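# Lower held gear onto shaft and mesh it

## Task

The left hand starts out holding a gear a little above the top of a shaft. Slide the gear onto that shaft until it sits fully down, level and square to the shaft, with its teeth engaged in the neighbouring gear. The task fails if the gear is forced or wedged on with too much push.

## Robot and tools

ROBOT. Two arms: left_arm carries a five-finger left hand, which already grips the gear, and right_arm carries a five-finger right hand. Base positions in the scene frame are left_arm (+0.006, +0.417, 0) m and right_arm (-0.042, -0.476, +0.001) m, each rotated only slightly about z. A post is fixed to the floor behind the arms. The scene frame has its origin at table height, +z up, +x out over the table, and the left arm on +y. Camera names do not match image sides.

HAND POINT. Each arm is steered by a hand point 0.05 m in front of the palm. Its +z runs along straight fingers, +y points out of the palm, and +x runs across the palm; on the right hand +x points away from the thumb, on the left hand toward it. Straight fingers extend 0.06 to 0.07 m past the point. A bracket on the little-finger side of the wrist can strike things. Reported positions may be off by a few centimetres.

THE 28-NUMBER ROW. execute_actions and move share this layout, all values in [-1, 1]: left_arm dx, dy, dz, rx, ry, rz; then the left hand's little, ring, middle, index, thumb_bend, thumb_turn, force_limit, speed; then the same fourteen for right_arm. The six pose numbers are offsets, not poses: they are measured from that arm's Hand target at the start of the call, along that arm's own base axes, and the turn is about the Hand target position. Scale: 1.0 equals 0.6 m or 180 degrees, so 0.01 is 6 mm. rx, ry, rz form one rotation vector. Every row in one call counts from that same start, not from the row before. Sending 0 for all six leaves an arm's target alone. Orientation commands are clipped to within 32 degrees of the measured orientation at each step.

HAND NUMBERS. Finger motors: -1 open (straight), +1 curled. thumb_bend: -1 straight, +1 bent. thumb_turn: -1 beside the palm, +1 opposite the fingers. force_limit maps -1..+1 to about 0..10 N at the fingertip (0..15 N for the two thumb motors). speed rises from nearly zero at -1 to full at +0.48 and stays full above that; a whole travel at full speed lasts 0.49 s. There is no 'no change' value: to keep the gear gripped, resend exactly the eight hand numbers last executed for that hand; if none were sent yet, send its hand_measured six values plus hand_force_limit and hand_speed. Opening to release means sending values more open than hand_measured.

TOOLS.
- execute_actions(actions, cameras): actions is a list of actions; each action is up to 15 rows, one per 1/30 s step, a short one repeating its last row up to step 15. An empty list returns the state with all camera images.
- move(target, speed, blend, stop_force, zero, blocking, cameras): target is one row or up to 15 rows, every row an offset from the same starting Hand targets. speed is path top speed in m/s, 0.002 to 3.6 (default 0.25), turning at up to twice that in rad/s. blend is corner rounding in m for lists (0 = stop at each). stop_force, 3 to 120 N for both arms, ends an arm's path once its wrist sensor feels that much push against its travel; the arm then backs to just before the push. zero (default true) re-zeroes the sensor first; blocking=false returns early and cannot be combined with stop_force. Moves are capped at 10 s. The result adds a 'move:' line such as done, off_target, moving, held or fault, plus limits=paced (clipped) or limits=held (steps withheld).
- wait(seconds): 0 to 3600, sends nothing new.
- stop(): brakes a running move.
- zoom_image(camera, region): camera is cam_head_left, cam_head_right or cam_high; region [x0, y0, x1, y1] in pixels, at most 504 by 504.
- show_instructions(): shows reference pages.
- zero_wrist_force(arm): arm is left_arm or right_arm.
- finished_scene(scene): ends the scene for good; scene is 1.

RESULTS. end_effector_position (m), end_effector_quat_wxyz and velocities are in each arm's base frame. Hand target is the last commanded pose after clipping; the hand often settles a bit short of it. hand_measured, hand_stopped_by (moving, target, force, stalled, fault) and hand_load_n follow the six-motor order; a load dropping near 0 signals a lost grip. Wrist force and Wrist torque are given in the hand point's axes, zeroed at scene start with the gear already held, and a third line shows the peak since last report. Joint torques are total drive outputs. Cameras are 672x504 images; fixed cameras use the scene frame.

CAUTIONS. An arm stops for 10 s if contact torque hits a joint limit (wrists only about 21 N m, usable push about 15 to 18 N m) or any outside force reaches roughly 150 N. The arms are stiff, so a target even slightly beyond a firm contact can fault. Lower the gear slowly, in small steps or with a low speed (about 0.005 m/s) and small stop_force, and check alignment with the cameras so it does not bind or jam. Do not drop the gear, let it fall from the table, hit the post or other fixed things, or let the arms touch each other. Motors heat when holding loads or pushing against unreachable targets; 85 °C causes a long stop. Before finishing, the gear must stay seated and meshed on its own.

Each tool is called after "Emit:" in YAML: its name, and indented under it one key for each argument.

Reference images:

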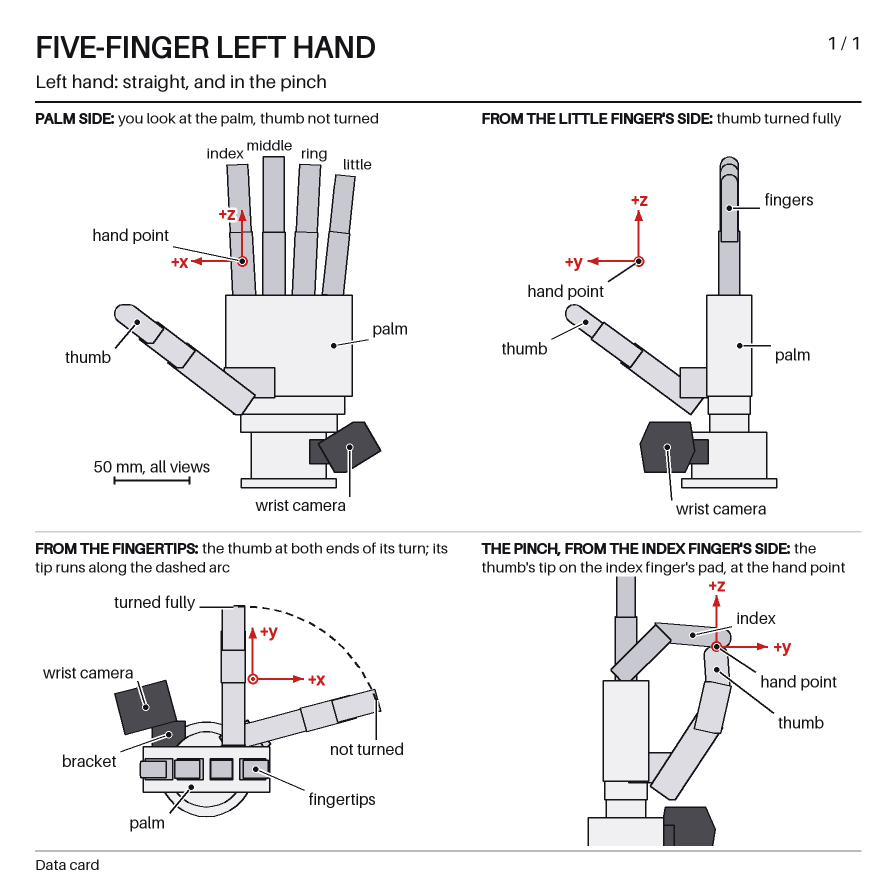

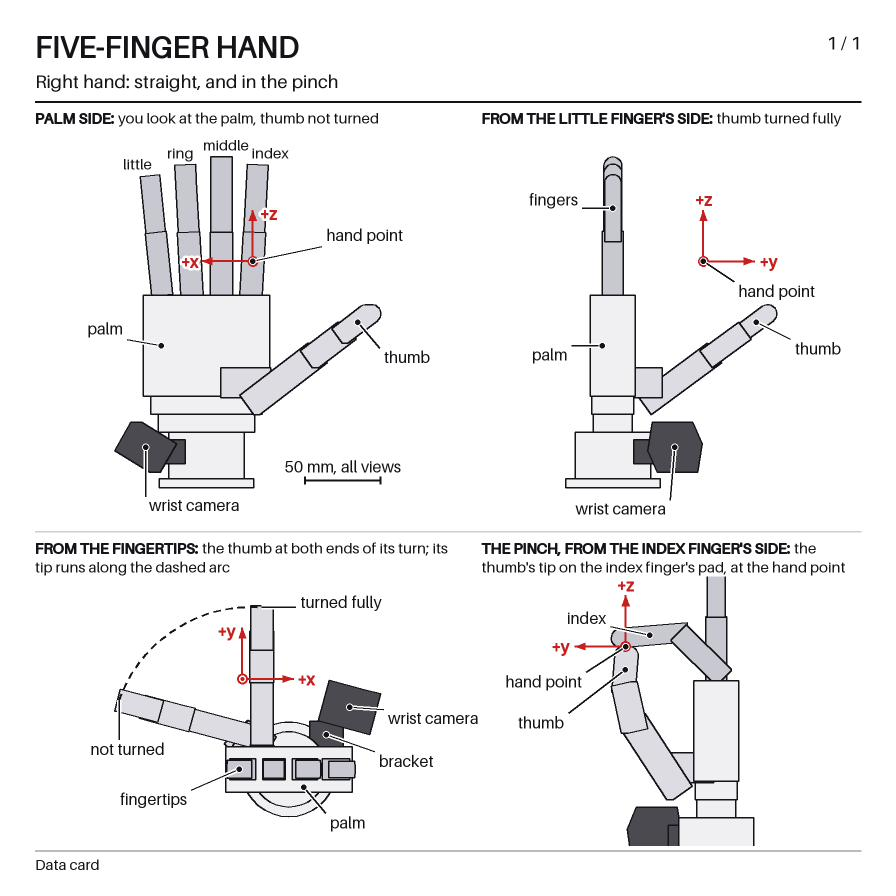

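## Session

Emit:
execute_actions:
  actions: []

Scene clock: 0.00 s.
left_arm: end_effector_position=(+0.3043, -0.3419, +0.1651) hand_measured=(+1.000, +1.000, -0.032, -0.026, -0.032, +0.922) hand_load_n=(+0.0, +0.0, +10.0, +11.0, +3.0, +0.0) hand_stopped_by=(target, target, force, force, target, target) hand_force_limit=1.00 hand_speed=-0.90 end_effector_quat_wxyz=(-0.540, +0.745, -0.310, +0.238) | right_arm: end_effector_position=(+0.2703, +0.1221, +0.2094) hand_measured=(-1.000, -1.000, -1.000, -1.000, -1.000, -1.000) hand_load_n=(+0.0, +0.0, +0.0, +0.0, +0.0, +0.0) hand_stopped_by=(target, target, target, target, target, target) hand_force_limit=0.00 hand_speed=-0.80 end_effector_quat_wxyz=(+0.000, +0.000, +1.000, +0.000)
Joint positions: left_arm=[2.103 -1.729 -2.028 -1.578 2.759 -2.249] | right_arm=[-0.316 -1.723 2.042 1.252 1.571 -1.887]
Joint velocities: within noise
Joint torques (N m): no reading
Wrist force (N): no reading
Wrist torque (N m): no reading
Wrist force, peak (N): no reading
Hand target: left_arm +0.3043, -0.3419, +0.1651; -0.540, +0.745, -0.310, +0.238 | right_arm +0.2703, +0.1221, +0.2094; +0.000, +0.000, +1.000, +0.000

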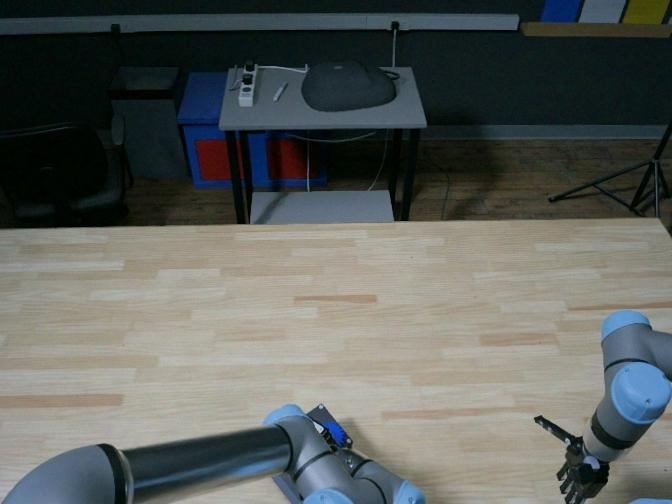

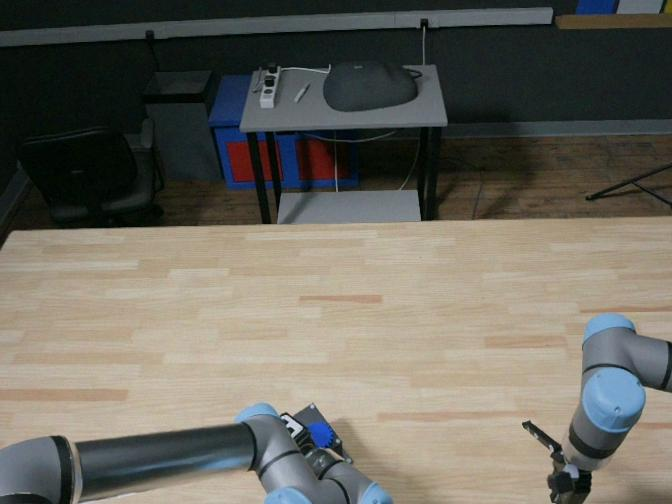

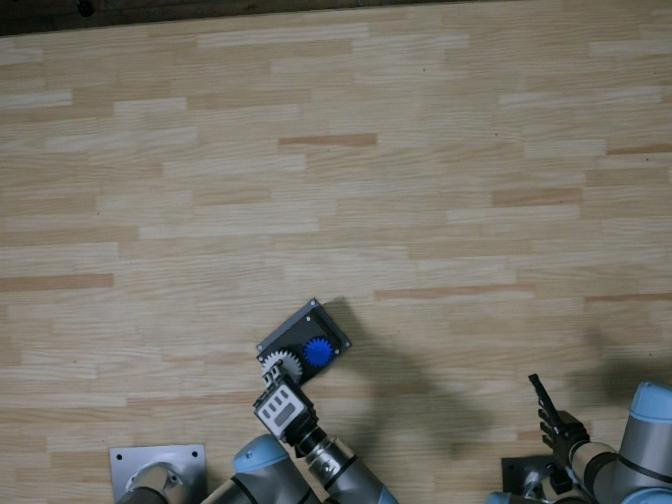

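Emit:
zoom_image:
  camera: "cam_high"
  region: [240, 280, 370, 410]

Emit:
zoom_image:
  camera: "cam_head_left"
  region: [260, 390, 380, 504]

Emit:
zoom_image:
  camera: "cam_head_right"
  region: [250, 390, 370, 504]

Scaled by 3.877 from the camera's image (finer frame: 960x720).

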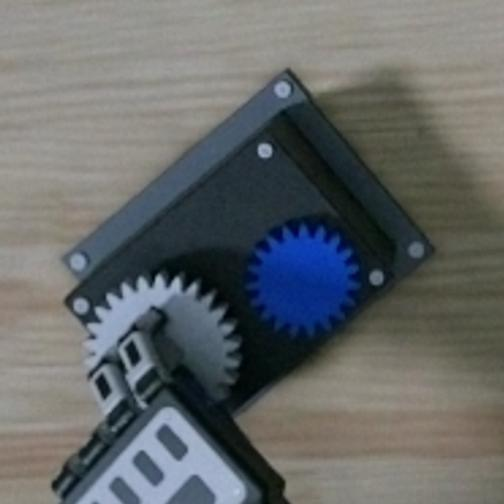

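Scaled by 4.200 from the camera's image (finer frame: 960x720).

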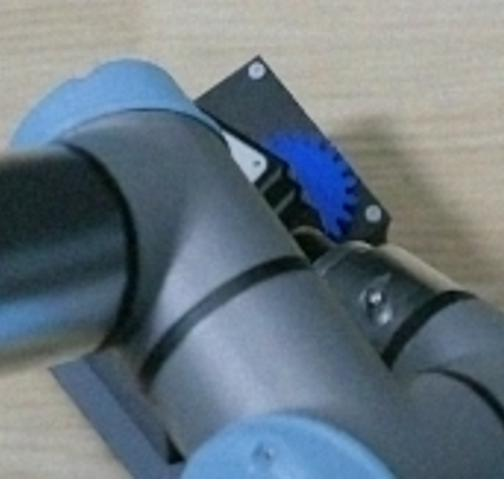

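Scaled by 4.200 from the camera's image (finer frame: 960x720).

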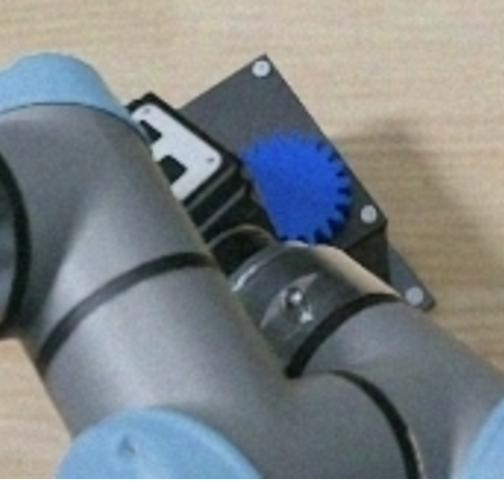

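Emit:
zoom_image:
  camera: "cam_high"
  region: [255, 335, 345, 405]

Emit:
zoom_image:
  camera: "cam_head_right"
  region: [270, 395, 350, 475]

Scaled by 5.600 from the camera's image (finer frame: 960x720).

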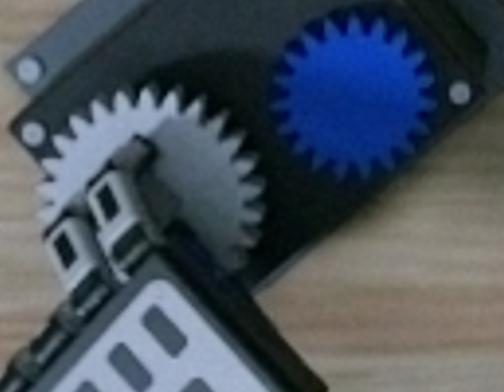

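Scaled by 6.300 from the camera's image (finer frame: 960x720).

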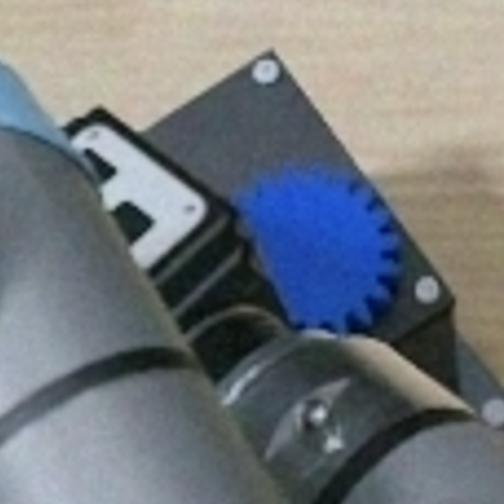

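Emit:
execute_actions:
  actions:
    - [[0,0,0,0,0,0,1,1,-0.032,-0.026,-0.032,0.922,1.0,-0.9,0,0,0,0,0,0,-1,-1,-1,-1,-1,-1,0,-0.8]]
  cameras: ["all"]

Scene clock: 77.83 s.
left_arm: end_effector_position=(+0.3043, -0.3419, +0.1651) hand_measured=(+1.000, +1.000, -0.034, -0.028, -0.032, +0.922) hand_load_n=(+0.0, +0.0, +9.0, +10.0, +3.5, +0.0) hand_stopped_by=(target, target, target, force, target, target) hand_force_limit=1.00 hand_speed=-0.90 end_effector_quat_wxyz=(-0.540, +0.745, -0.310, +0.238) | right_arm: end_effector_position=(+0.2703, +0.1221, +0.2094) hand_measured=(-1.000, -1.000, -1.000, -1.000, -1.000, -1.000) hand_load_n=(+0.0, +0.0, +0.0, +0.0, +0.0, +0.0) hand_stopped_by=(target, target, target, target, target, target) hand_force_limit=0.00 hand_speed=-0.80 end_effector_quat_wxyz=(+0.000, +0.000, +1.000, +0.000)
Joint positions: left_arm=[2.103 -1.729 -2.028 -1.578 2.759 -2.249] | right_arm=[-0.316 -1.723 2.042 1.252 1.571 -1.887]
Joint torques (N m): left_arm=[-0.31 30.76 17.43 2.54 1.62 0.15] | right_arm=[1.32 -11.5 -17.56 2.31 -0.1 -0.31]
Wrist force (N): left_arm=[-0.2 0.1 0.2] | right_arm=[-0.1 -0.1 -0.1]
Wrist torque (N m): left_arm=[0.01 0.02 -0.01] | right_arm=[0.00 0.02 -0.01]
Wrist force, peak (N): left_arm=[-0.5 0.3 0.3] | right_arm=[0.7 0.0 0.3]
Hand target: left_arm +0.3043, -0.3419, +0.1651; -0.540, +0.745, -0.310, +0.238 | right_arm +0.2703, +0.1221, +0.2094; +0.000, +0.000, +1.000, +0.000
Off the commanded pose: left_arm 0.000 m, 0 deg | right_arm 0.000 m, 0 deg.
Step readings (end_effector_position of left_arm | right_arm):
0: (+0.3043, -0.3419, +0.1651) | (+0.2703, +0.1221, +0.2094)
1: (+0.3043, -0.3419, +0.1651) | (+0.2703, +0.1221, +0.2094)
2: (+0.3043, -0.3419, +0.1651) | (+0.2703, +0.1221, +0.2094)
4: (+0.3043, -0.3419, +0.1651) | (+0.2703, +0.1221, +0.2094)
8: (+0.3043, -0.3419, +0.1651) | (+0.2703, +0.1221, +0.2094)
15: (+0.3043, -0.3419, +0.1651) | (+0.2703, +0.1221, +0.2094)

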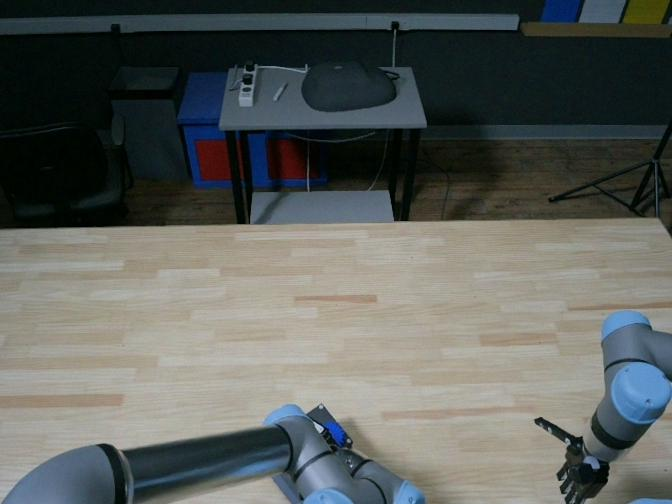

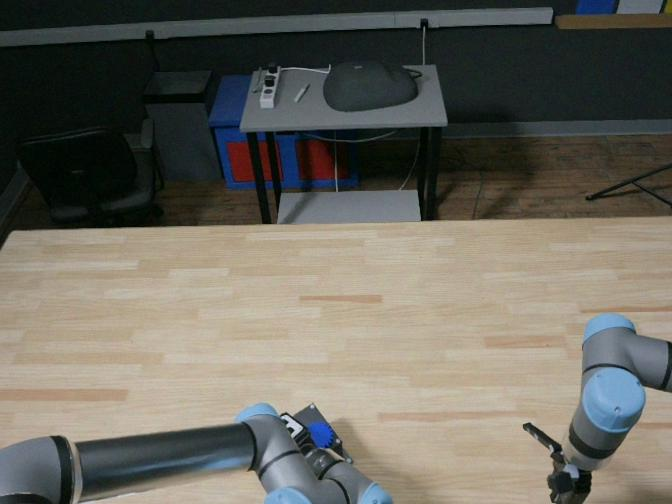

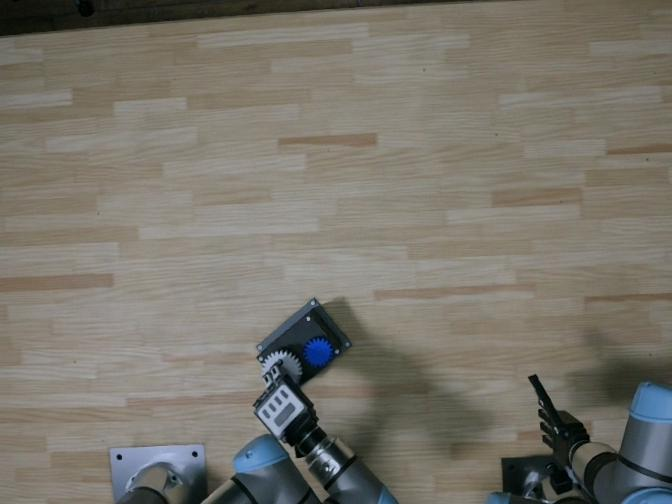

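Emit:
move:
  target:
    - [0,0,0.05,0,0,0,1,1,-0.032,-0.026,-0.032,0.922,1.0,-0.9,0,0,0,0,0,0,-1,-1,-1,-1,-1,-1,0,-0.8]
    - [-0.15,-0.15,0.05,0,0,0,1,1,-0.032,-0.026,-0.032,0.922,1.0,-0.9,0,0,0,0,0,0,-1,-1,-1,-1,-1,-1,0,-0.8]
  blend: 0.01
  speed: 0.12
  cameras: ["all"]

Scene clock: 99.27 s.
left_arm: end_effector_position=(+0.2143, -0.4319, +0.1950) hand_measured=(+1.000, +1.000, -0.034, -0.028, -0.032, +0.922) hand_load_n=(+0.0, +0.0, +9.0, +10.0, +3.0, +0.0) hand_stopped_by=(target, target, target, force, target, target) hand_force_limit=1.00 hand_speed=-0.90 end_effector_quat_wxyz=(-0.541, +0.745, -0.310, +0.237) | right_arm: end_effector_position=(+0.2703, +0.1221, +0.2094) hand_measured=(-1.000, -1.000, -1.000, -1.000, -1.000, -1.000) hand_load_n=(+0.0, +0.0, +0.0, +0.0, +0.0, +0.0) hand_stopped_by=(target, target, target, target, target, target) hand_force_limit=0.00 hand_speed=-0.80 end_effector_quat_wxyz=(+0.000, +0.000, +1.000, +0.000)
Joint positions: left_arm=[1.869 -1.88 -1.677 -2.109 2.59 -2.618] | right_arm=[-0.316 -1.723 2.042 1.252 1.571 -1.887]
Joint torques (N m): left_arm=[-6.56 42.78 18.08 2.05 2.7 1.25] | right_arm=[0.03 -12.68 -17.69 2.45 -0.04 -0.21]
Wrist force (N): left_arm=[-0.2 0.3 0.1] | right_arm=[0.4 -0.1 0.1]
Wrist torque (N m): left_arm=[0.05 0.03 0.05] | right_arm=[-0.01 -0.06 0.01]
Wrist force, peak (N): left_arm=[-0.5 1.4 0.6] | right_arm=[0.8 -0.1 -0.2]
Hand target: left_arm +0.2143, -0.4319, +0.1951; -0.540, +0.745, -0.310, +0.238 | right_arm +0.2703, +0.1221, +0.2094; +0.000, +0.000, +1.000, +0.000
Off the commanded pose: left_arm 0.000 m, 0 deg | right_arm 0.000 m, 0 deg.
move: done

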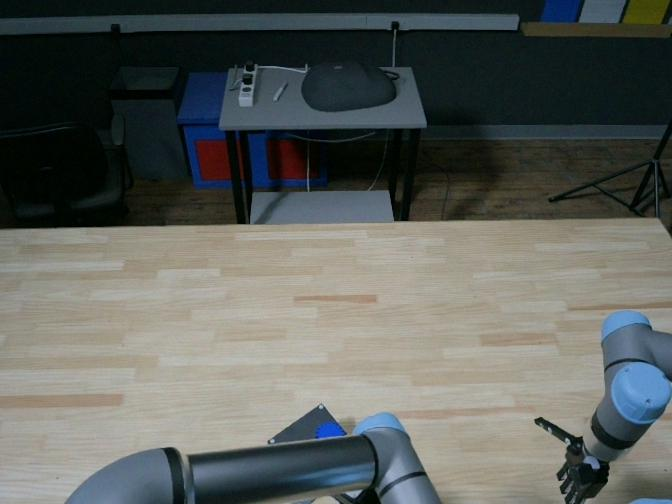

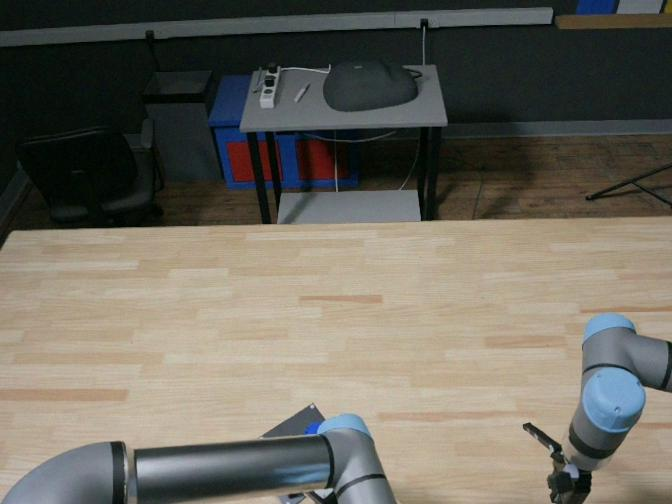

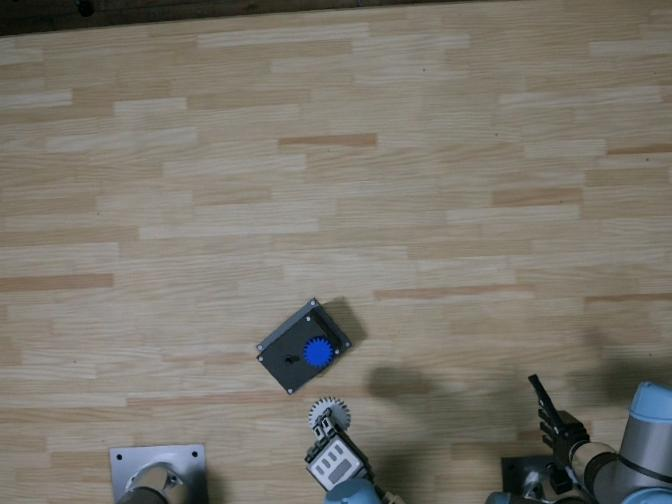

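Emit:
zoom_image:
  camera: "cam_high"
  region: [250, 290, 360, 400]

Emit:
zoom_image:
  camera: "cam_high"
  region: [290, 380, 370, 460]

Emit:
zoom_image:
  camera: "cam_head_right"
  region: [230, 390, 350, 504]

Emit:
zoom_image:
  camera: "cam_head_left"
  region: [240, 390, 360, 504]

Scaled by 4.582 from the camera's image (finer frame: 960x720).

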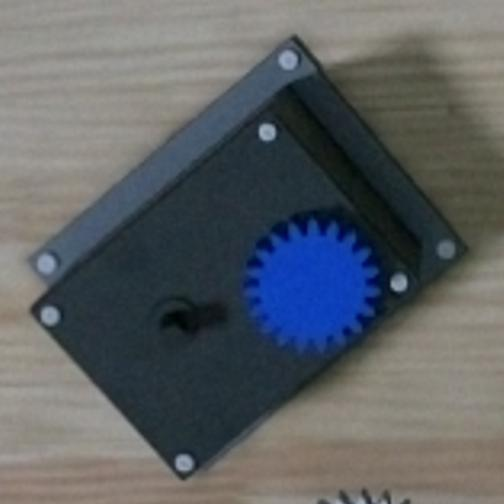

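Scaled by 6.300 from the camera's image (finer frame: 960x720).

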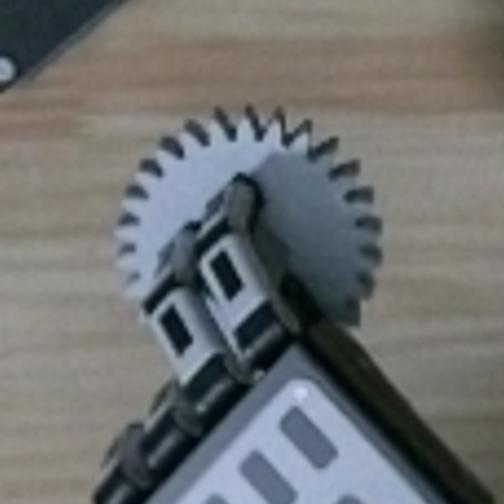

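Scaled by 4.200 from the camera's image (finer frame: 960x720).

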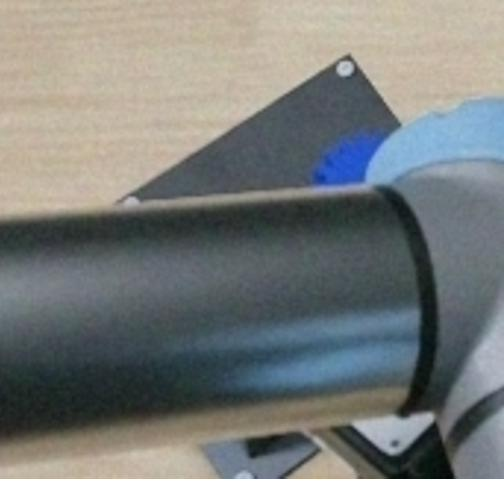

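Scaled by 4.200 from the camera's image (finer frame: 960x720).

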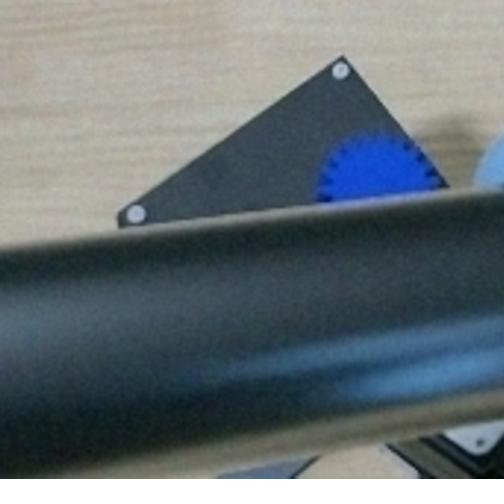

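Emit:
zoom_image:
  camera: "cam_high"
  region: [275, 335, 335, 380]

Scaled by 8.400 from the camera's image (finer frame: 960x720).

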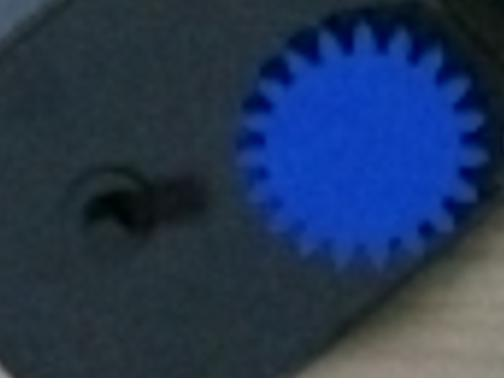

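Emit:
move:
  target:
    - [0,0,0.18,0,0,0,1,1,-0.032,-0.026,-0.032,0.922,1.0,-0.9,0,0,0,0,0,0,-1,-1,-1,-1,-1,-1,0,-0.8]
    - [0.42,0.53,0.18,0,0,0.278,1,1,-0.032,-0.026,-0.032,0.922,1.0,-0.9,0,0,0,0,0,0,-1,-1,-1,-1,-1,-1,0,-0.8]
  blend: 0.03
  speed: 0.2
  cameras: ["all"]

Scene clock: 139.00 s.
left_arm: end_effector_position=(+0.4662, -0.1140, +0.3031) hand_measured=(+1.000, +1.000, -0.034, -0.028, -0.032, +0.922) hand_load_n=(+0.0, +0.0, +9.0, +10.0, +3.5, +0.0) hand_stopped_by=(target, target, target, force, target, target) hand_force_limit=1.00 hand_speed=-0.90 end_effector_quat_wxyz=(-0.590, +0.806, +0.034, -0.013) | right_arm: end_effector_position=(+0.2703, +0.1221, +0.2094) hand_measured=(-1.000, -1.000, -1.000, -1.000, -1.000, -1.000) hand_load_n=(+0.0, +0.0, +0.0, +0.0, +0.0, +0.0) hand_stopped_by=(target, target, target, target, target, target) hand_force_limit=0.00 hand_speed=-0.80 end_effector_quat_wxyz=(+0.000, +0.000, +1.000, +0.000)
Joint positions: left_arm=[2.739 -1.807 -1.485 -2.378 2.588 -2.622] | right_arm=[-0.316 -1.723 2.042 1.252 1.571 -1.887]
Joint torques (N m): left_arm=[8.2 40.98 12.56 3.85 -0.87 -0.9] | right_arm=[0.17 -12.95 -17.85 2.56 0.05 -0.32]
Wrist force (N): left_arm=[-0.4 0.2 -0.2] | right_arm=[0.0 -0.2 -0.2]
Wrist torque (N m): left_arm=[0.05 0.05 -0.06] | right_arm=[-0.01 0.00 0.00]
Wrist force, peak (N): left_arm=[-0.1 2.4 0.7] | right_arm=[0.6 -0.2 0.3]
Hand target: left_arm +0.4663, -0.1139, +0.3031; -0.590, +0.806, +0.034, -0.013 | right_arm +0.2703, +0.1221, +0.2094; +0.000, +0.000, +1.000, +0.000
Off the commanded pose: left_arm 0.000 m, 0 deg | right_arm 0.000 m, 0 deg.
move: done

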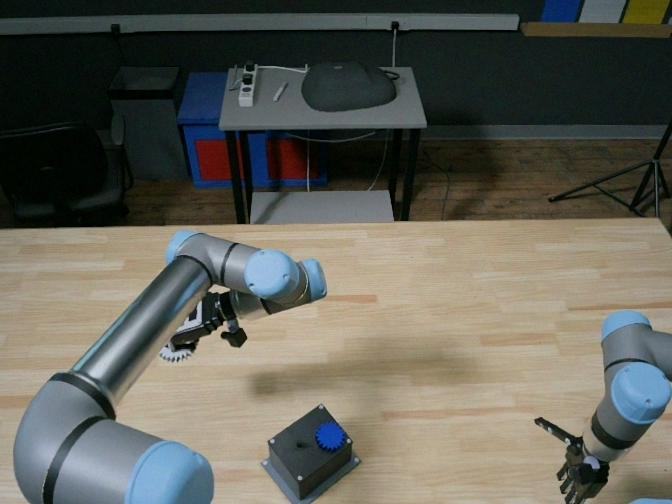

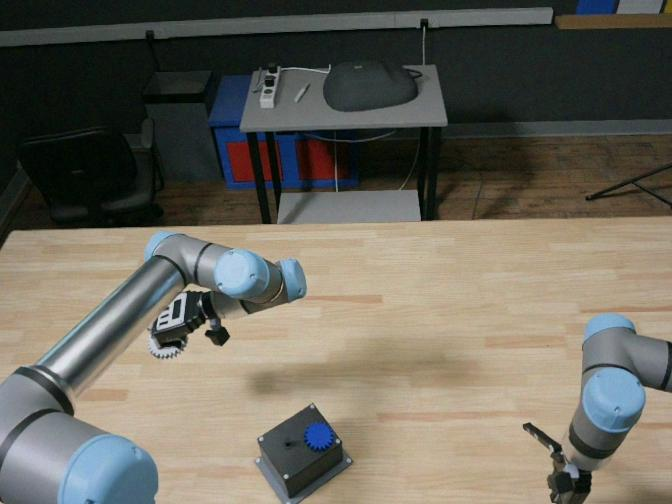

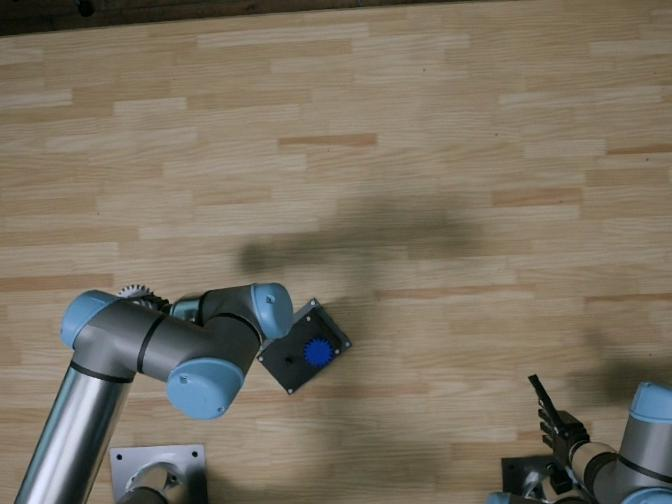

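Clear view of the box from both head cameras.

Emit:
zoom_image:
  camera: "cam_head_left"
  region: [260, 395, 370, 504]

Emit:
zoom_image:
  camera: "cam_head_right"
  region: [250, 395, 360, 504]

Emit:
zoom_image:
  camera: "cam_high"
  region: [270, 320, 350, 400]

Emit:
zoom_image:
  camera: "cam_head_left"
  region: [140, 270, 260, 390]

Emit:
zoom_image:
  camera: "cam_head_right"
  region: [130, 270, 250, 390]

Emit:
zoom_image:
  camera: "cam_head_left"
  region: [280, 410, 350, 470]

Emit:
zoom_image:
  camera: "cam_head_right"
  region: [265, 410, 335, 470]

Scaled by 4.582 from the camera's image (finer frame: 960x720).

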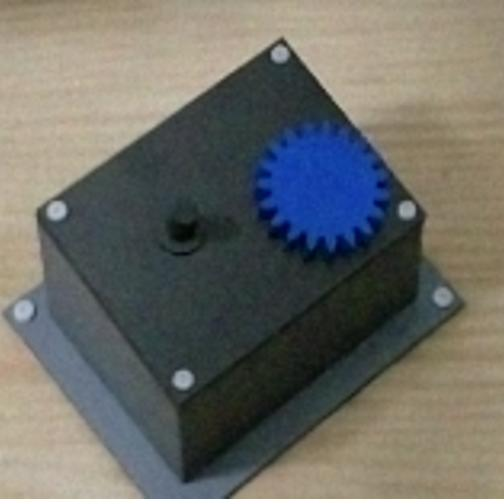

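Scaled by 4.582 from the camera's image (finer frame: 960x720).

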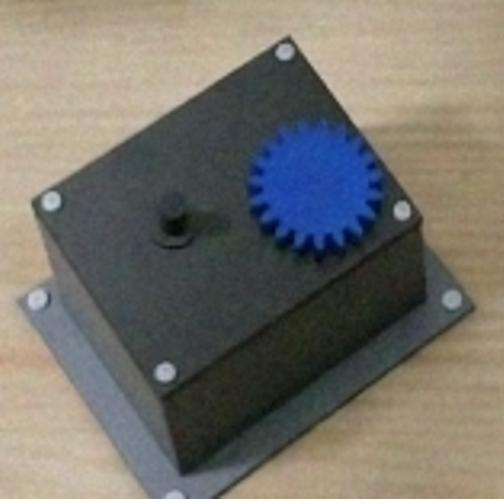

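Scaled by 6.300 from the camera's image (finer frame: 960x720).

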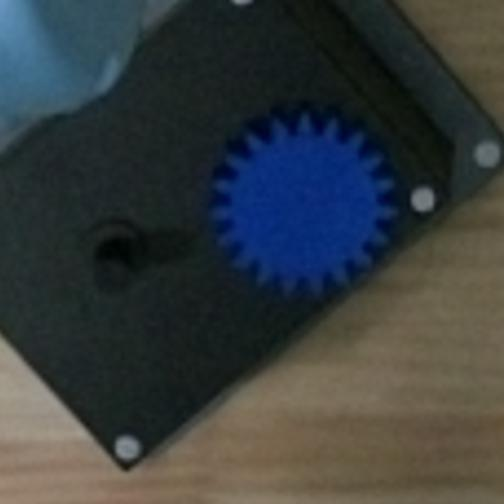

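Scaled by 4.200 from the camera's image (finer frame: 960x720).

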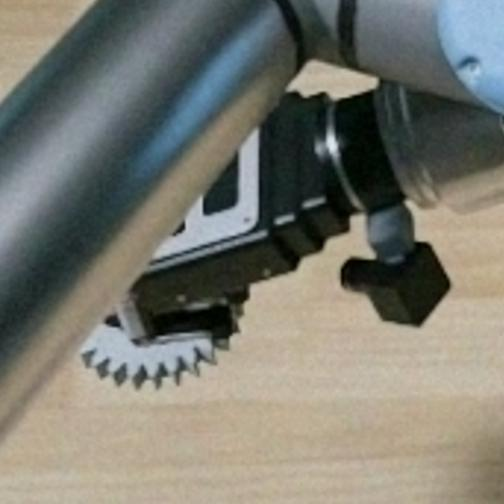

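Scaled by 4.200 from the camera's image (finer frame: 960x720).

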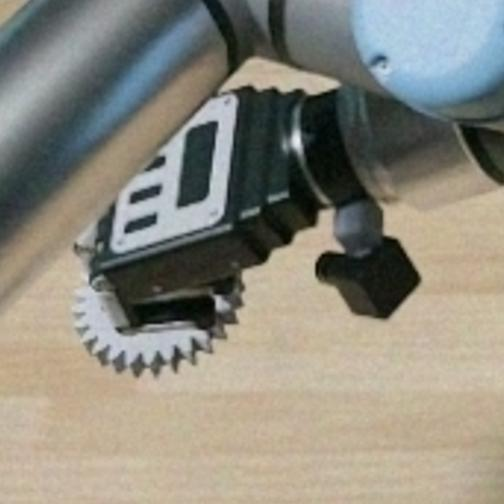

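Scaled by 7.200 from the camera's image (finer frame: 960x720).

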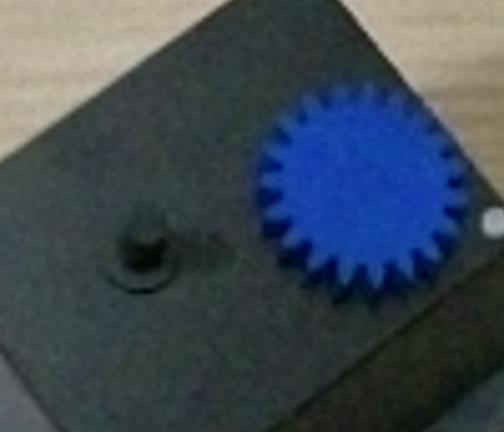

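Scaled by 7.200 from the camera's image (finer frame: 960x720).

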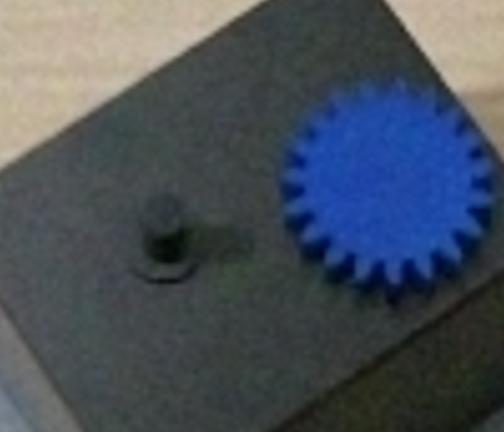

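Emit:
zoom_image:
  camera: "cam_high"
  region: [276, 350, 300, 374]

Emit:
zoom_image:
  camera: "cam_head_left"
  region: [286, 430, 314, 458]

Emit:
zoom_image:
  camera: "cam_head_right"
  region: [274, 427, 302, 455]

Scaled by 21.000 from the camera's image (finer frame: 960x720).

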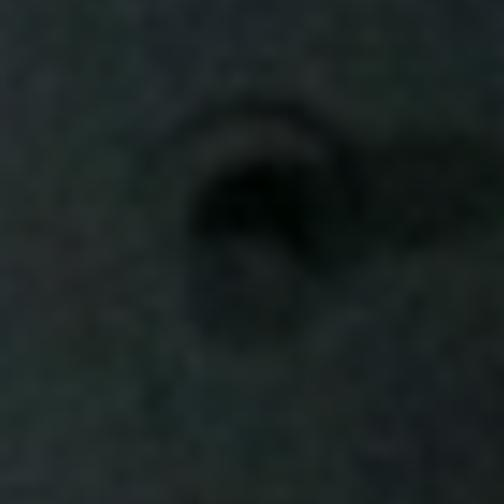

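Scaled by 18.000 from the camera's image (finer frame: 960x720).

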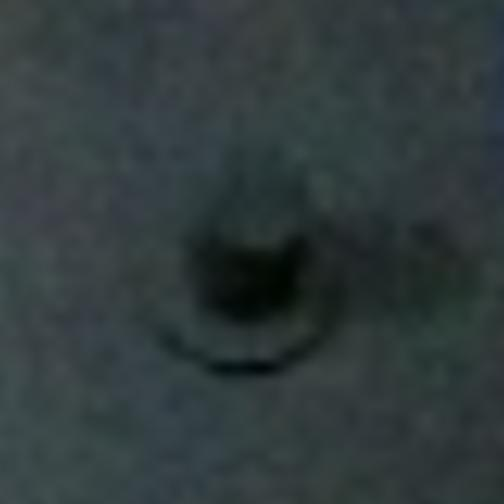

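Scaled by 18.000 from the camera's image (finer frame: 960x720).

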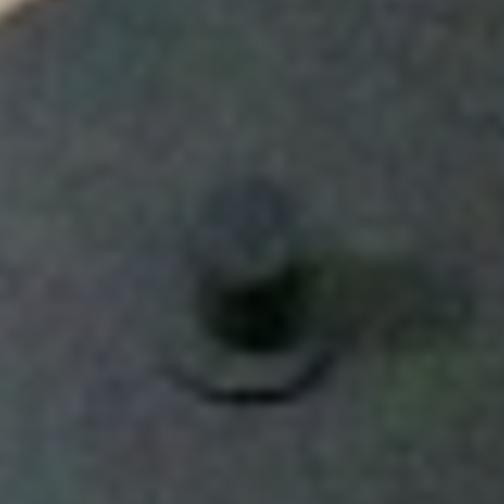

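Emit:
move:
  target:
    - [-0.2533,-0.3967,0,0,0,-0.278,1,1,-0.032,-0.026,-0.032,0.922,1.0,-0.9,0,0,0,0,0,0,-1,-1,-1,-1,-1,-1,0,-0.8]
    - [-0.2533,-0.3967,-0.1968,0,0,-0.278,1,1,-0.032,-0.026,-0.032,0.922,1.0,-0.9,0,0,0,0,0,0,-1,-1,-1,-1,-1,-1,0,-0.8]
  blend: 0.02
  speed: [0.2,0.1]
  cameras: ["cam_high"]

Emit:
zoom_image:
  camera: "cam_high"
  region: [255, 325, 335, 405]

Scene clock: 277.87 s.
left_arm: end_effector_position=(+0.3142, -0.3519, +0.1849) hand_measured=(+1.000, +1.000, -0.034, -0.028, -0.032, +0.922) hand_load_n=(+0.0, +0.0, +9.0, +9.5, +3.0, +0.0) hand_stopped_by=(target, target, target, force, target, target) hand_force_limit=1.00 hand_speed=-0.90 end_effector_quat_wxyz=(-0.541, +0.745, -0.310, +0.237) | right_arm: end_effector_position=(+0.2703, +0.1221, +0.2094) hand_measured=(-1.000, -1.000, -1.000, -1.000, -1.000, -1.000) hand_load_n=(+0.0, +0.0, +0.0, +0.0, +0.0, +0.0) hand_stopped_by=(target, target, target, target, target, target) hand_force_limit=0.00 hand_speed=-0.80 end_effector_quat_wxyz=(+0.000, +0.000, +1.000, +0.000)
Joint positions: left_arm=[2.11 -1.728 -1.972 -1.62 2.764 -2.233] | right_arm=[-0.316 -1.723 2.042 1.252 1.571 -1.887]
Joint torques (N m): left_arm=[8.37 34.99 29.93 0.05 2.73 -1.24] | right_arm=[0.55 -12.42 -18.48 2.51 0.15 -0.45]
Wrist force (N): left_arm=[-0.6 0.4 0.0] | right_arm=[0.5 0.0 0.0]
Wrist torque (N m): left_arm=[0.06 0.09 -0.06] | right_arm=[0.01 -0.08 0.03]
Wrist force, peak (N): left_arm=[-0.7 1.4 0.3] | right_arm=[0.6 -0.3 -0.4]
Hand target: left_arm +0.3143, -0.3520, +0.1850; -0.540, +0.745, -0.310, +0.238 | right_arm +0.2703, +0.1221, +0.2094; +0.000, +0.000, +1.000, +0.000
Off the commanded pose: left_arm 0.000 m, 0 deg | right_arm 0.000 m, 0 deg.
move: done

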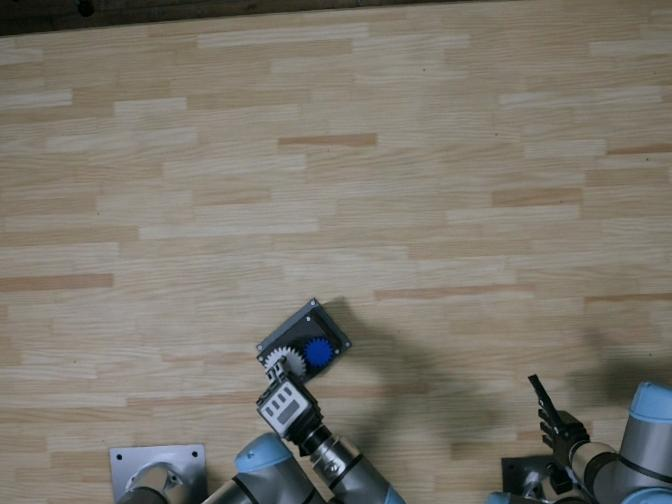

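Scaled by 6.300 from the camera's image (finer frame: 960x720).

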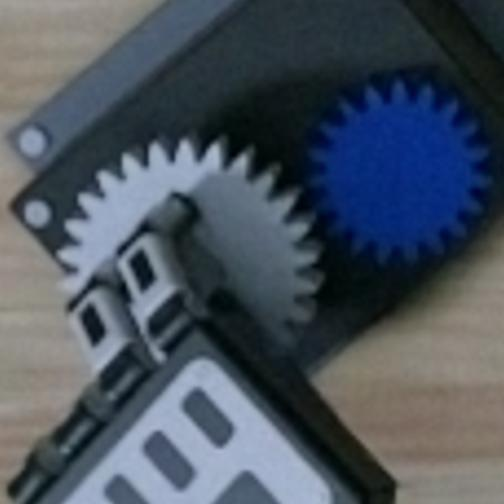

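Emit:
zoom_image:
  camera: "cam_high"
  region: [260, 342, 310, 392]

Scaled by 10.080 from the camera's image (finer frame: 960x720).

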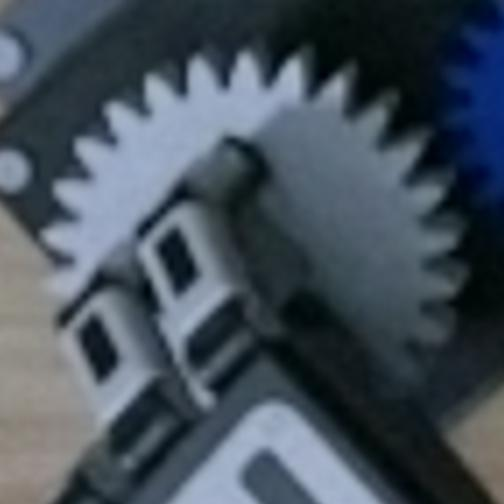

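Emit:
move:
  target: [0,0,-0.05,0,0,0,1,1,-0.032,-0.026,-0.032,0.922,1.0,-0.9,0,0,0,0,0,0,-1,-1,-1,-1,-1,-1,0,-0.8]
  speed: 0.012
  stop_force: 4
  cameras: ["cam_high"]

Emit:
zoom_image:
  camera: "cam_high"
  region: [260, 342, 310, 392]

Scene clock: 304.20 s.
left_arm: end_effector_position=(+0.3143, -0.3520, +0.1550) hand_measured=(+1.000, +1.000, -0.034, -0.028, -0.032, +0.922) hand_load_n=(+0.0, +0.0, +9.0, +10.0, +3.5, +0.0) hand_stopped_by=(target, target, target, force, target, target) hand_force_limit=1.00 hand_speed=-0.90 end_effector_quat_wxyz=(-0.540, +0.745, -0.310, +0.238) | right_arm: end_effector_position=(+0.2703, +0.1221, +0.2094) hand_measured=(-1.000, -1.000, -1.000, -1.000, -1.000, -1.000) hand_load_n=(+0.0, +0.0, +0.0, +0.0, +0.0, +0.0) hand_stopped_by=(target, target, target, target, target, target) hand_force_limit=0.00 hand_speed=-0.80 end_effector_quat_wxyz=(+0.000, +0.000, +1.000, +0.000)
Joint positions: left_arm=[2.111 -1.772 -2.011 -1.538 2.764 -2.233] | right_arm=[-0.316 -1.723 2.042 1.252 1.571 -1.887]
Joint torques (N m): left_arm=[-0.09 42.62 28.28 -1.18 2.07 2.13] | right_arm=[-1.16 -12.27 -19.22 2.87 0.3 -0.48]
Wrist force (N): left_arm=[-0.9 0.0 0.5] | right_arm=[0.4 0.0 -0.2]
Wrist torque (N m): left_arm=[0.04 0.09 -0.04] | right_arm=[0.03 -0.06 0.03]
Wrist force, peak (N): left_arm=[-1.3 -0.6 0.5] | right_arm=[0.7 -0.3 -0.2]
Hand target: left_arm +0.3143, -0.3520, +0.1550; -0.540, +0.745, -0.310, +0.238 | right_arm +0.2703, +0.1221, +0.2094; +0.000, +0.000, +1.000, +0.000
Off the commanded pose: left_arm 0.000 m, 0 deg | right_arm 0.000 m, 0 deg.
move: done

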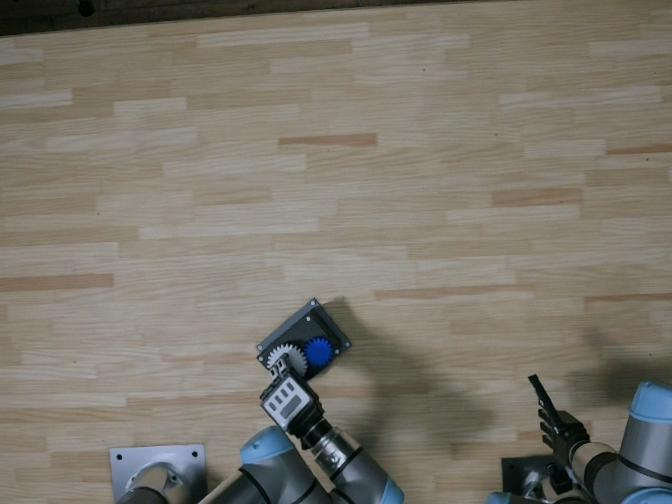

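Scaled by 10.080 from the camera's image (finer frame: 960x720).

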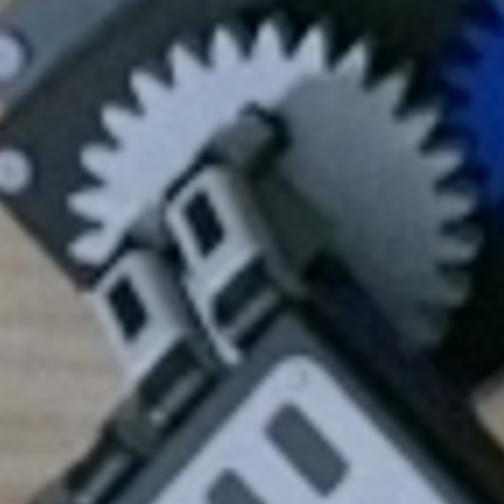

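Emit:
move:
  target: [0,0,-0.05,0,0,0,1,1,-0.032,-0.026,-0.032,0.922,1.0,-0.9,0,0,0,0,0,0,-1,-1,-1,-1,-1,-1,0,-0.8]
  speed: 0.01
  stop_force: 4
  cameras: ["cam_high"]

Emit:
zoom_image:
  camera: "cam_high"
  region: [260, 342, 310, 392]

Scene clock: 319.80 s.
left_arm: end_effector_position=(+0.3143, -0.3520, +0.1505) hand_measured=(+1.000, +1.000, -0.034, -0.028, -0.034, +0.922) hand_load_n=(+0.0, +0.0, +9.5, +9.5, +6.5, +0.5) hand_stopped_by=(target, target, target, force, target, target) hand_force_limit=1.00 hand_speed=-0.90 end_effector_quat_wxyz=(-0.540, +0.745, -0.310, +0.238) | right_arm: end_effector_position=(+0.2703, +0.1221, +0.2094) hand_measured=(-1.000, -1.000, -1.000, -1.000, -1.000, -1.000) hand_load_n=(+0.0, +0.0, +0.0, +0.0, +0.0, +0.0) hand_stopped_by=(target, target, target, target, target, target) hand_force_limit=0.00 hand_speed=-0.80 end_effector_quat_wxyz=(+0.000, +0.000, +1.000, +0.000)
Joint positions: left_arm=[2.111 -1.779 -2.016 -1.525 2.764 -2.233] | right_arm=[-0.316 -1.723 2.042 1.252 1.571 -1.887]
Joint torques (N m): left_arm=[-5.5 42.62 28.54 -0.91 1.65 0.68] | right_arm=[-0.84 -12.32 -20.95 2.83 0.13 -0.5]
Wrist force (N): left_arm=[-1.2 1.2 1.5] | right_arm=[0.5 0.0 -0.4]
Wrist torque (N m): left_arm=[0.15 0.14 -0.06] | right_arm=[0.03 -0.08 0.03]
Wrist force, peak (N): left_arm=[-1.0 -7.2 -0.9] | right_arm=[0.6 -0.1 -0.5]
Hand target: left_arm +0.3143, -0.3520, +0.1505; -0.540, +0.745, -0.310, +0.238 (not the last commanded pose) | right_arm +0.2703, +0.1221, +0.2094; +0.000, +0.000, +1.000, +0.000
Off the commanded pose: left_arm 0.025 m, 0 deg | right_arm 0.000 m, 0 deg.
move: contact (left_arm)

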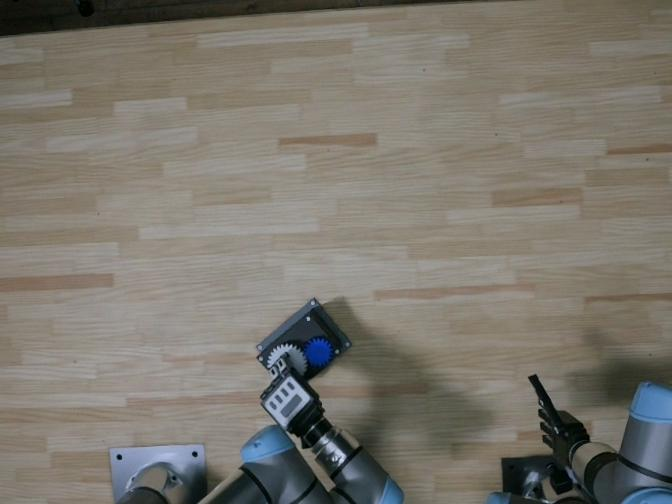

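Scaled by 10.080 from the camera's image (finer frame: 960x720).

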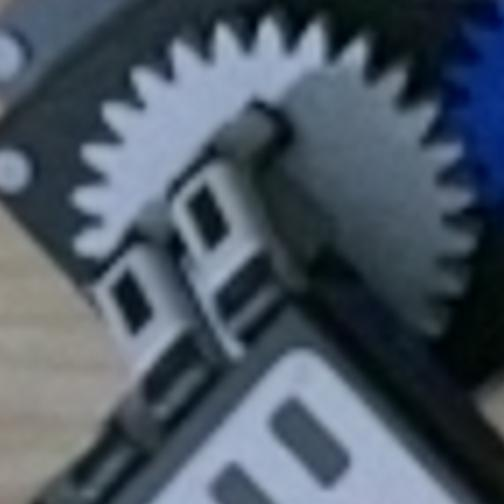

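Emit:
move:
  target:
    - [0,0,0.003,0,0,0,1,1,-0.032,-0.026,-0.032,0.922,1.0,-0.9,0,0,0,0,0,0,-1,-1,-1,-1,-1,-1,0,-0.8]
    - [-0.0033,0.0005,0.003,0,0,0,1,1,-0.032,-0.026,-0.032,0.922,1.0,-0.9,0,0,0,0,0,0,-1,-1,-1,-1,-1,-1,0,-0.8]
  speed: 0.02
  cameras: []

Emit:
move:
  target: [0,0,-0.012,0,0,0,1,1,-0.032,-0.026,-0.032,0.922,1.0,-0.9,0,0,0,0,0,0,-1,-1,-1,-1,-1,-1,0,-0.8]
  speed: 0.006
  stop_force: 4
  cameras: []

Scene clock: 348.73 s.
left_arm: end_effector_position=(+0.3122, -0.3517, +0.1524) hand_measured=(+1.000, +1.000, -0.034, -0.028, -0.034, +0.922) hand_load_n=(+0.0, +0.0, +9.5, +10.0, +8.0, +1.5) hand_stopped_by=(target, target, target, force, target, target) hand_force_limit=1.00 hand_speed=-0.90 end_effector_quat_wxyz=(-0.540, +0.745, -0.310, +0.238) | right_arm: end_effector_position=(+0.2703, +0.1221, +0.2094) hand_measured=(-1.000, -1.000, -1.000, -1.000, -1.000, -1.000) hand_load_n=(+0.0, +0.0, +0.0, +0.0, +0.0, +0.0) hand_stopped_by=(target, target, target, target, target, target) hand_force_limit=0.00 hand_speed=-0.80 end_effector_quat_wxyz=(+0.000, +0.000, +1.000, +0.000)
Joint positions: left_arm=[2.107 -1.774 -2.015 -1.539 2.762 -2.241] | right_arm=[-0.316 -1.723 2.042 1.252 1.571 -1.887]
Joint torques (N m): left_arm=[5.34 24.34 4.63 4.1 -0.56 3.08] | right_arm=[0.92 -11.49 -19.31 2.93 0.35 -0.46]
Wrist force (N): left_arm=[3.2 -0.5 3.9] | right_arm=[0.3 -0.1 -0.3]
Wrist torque (N m): left_arm=[0.11 0.08 0.03] | right_arm=[0.02 -0.04 0.02]
Wrist force, peak (N): left_arm=[3.2 -0.5 3.9] | right_arm=[0.6 -0.2 -0.5]
Hand target: left_arm +0.3123, -0.3517, +0.1523; -0.540, +0.745, -0.310, +0.238 | right_arm +0.2703, +0.1221, +0.2094; +0.000, +0.000, +1.000, +0.000
Off the commanded pose: left_arm 0.000 m, 0 deg | right_arm 0.000 m, 0 deg.
move: done

Scene clock: 349.90 s.
left_arm: end_effector_position=(+0.3123, -0.3517, +0.1523) hand_measured=(+1.000, +1.000, -0.034, -0.028, -0.034, +0.922) hand_load_n=(+0.0, +0.0, +9.5, +10.0, +8.5, +1.5) hand_stopped_by=(target, target, target, force, target, target) hand_force_limit=1.00 hand_speed=-0.90 end_effector_quat_wxyz=(-0.540, +0.745, -0.310, +0.238) | right_arm: end_effector_position=(+0.2703, +0.1221, +0.2094) hand_measured=(-1.000, -1.000, -1.000, -1.000, -1.000, -1.000) hand_load_n=(+0.0, +0.0, +0.0, +0.0, +0.0, +0.0) hand_stopped_by=(target, target, target, target, target, target) hand_force_limit=0.00 hand_speed=-0.80 end_effector_quat_wxyz=(+0.000, +0.000, +1.000, +0.000)
Joint positions: left_arm=[2.107 -1.774 -2.015 -1.538 2.762 -2.24] | right_arm=[-0.316 -1.723 2.042 1.252 1.571 -1.887]
Joint torques (N m): left_arm=[-6.95 42.47 28.36 -1.35 0.51 -1.04] | right_arm=[0.76 -13.04 -19.49 3.11 0.44 -0.54]
Wrist force (N): left_arm=[2.8 0.5 4.2] | right_arm=[0.3 -0.1 -0.2]
Wrist torque (N m): left_arm=[0.20 0.16 -0.03] | right_arm=[0.01 -0.05 0.02]
Wrist force, peak (N): left_arm=[2.1 -5.3 2.8] | right_arm=[0.5 -0.2 -0.4]
Hand target: left_arm +0.3123, -0.3517, +0.1523; -0.540, +0.745, -0.310, +0.238 (not the last commanded pose) | right_arm +0.2703, +0.1221, +0.2094; +0.000, +0.000, +1.000, +0.000
Off the commanded pose: left_arm 0.007 m, 0 deg | right_arm 0.000 m, 0 deg.
move: contact (left_arm)


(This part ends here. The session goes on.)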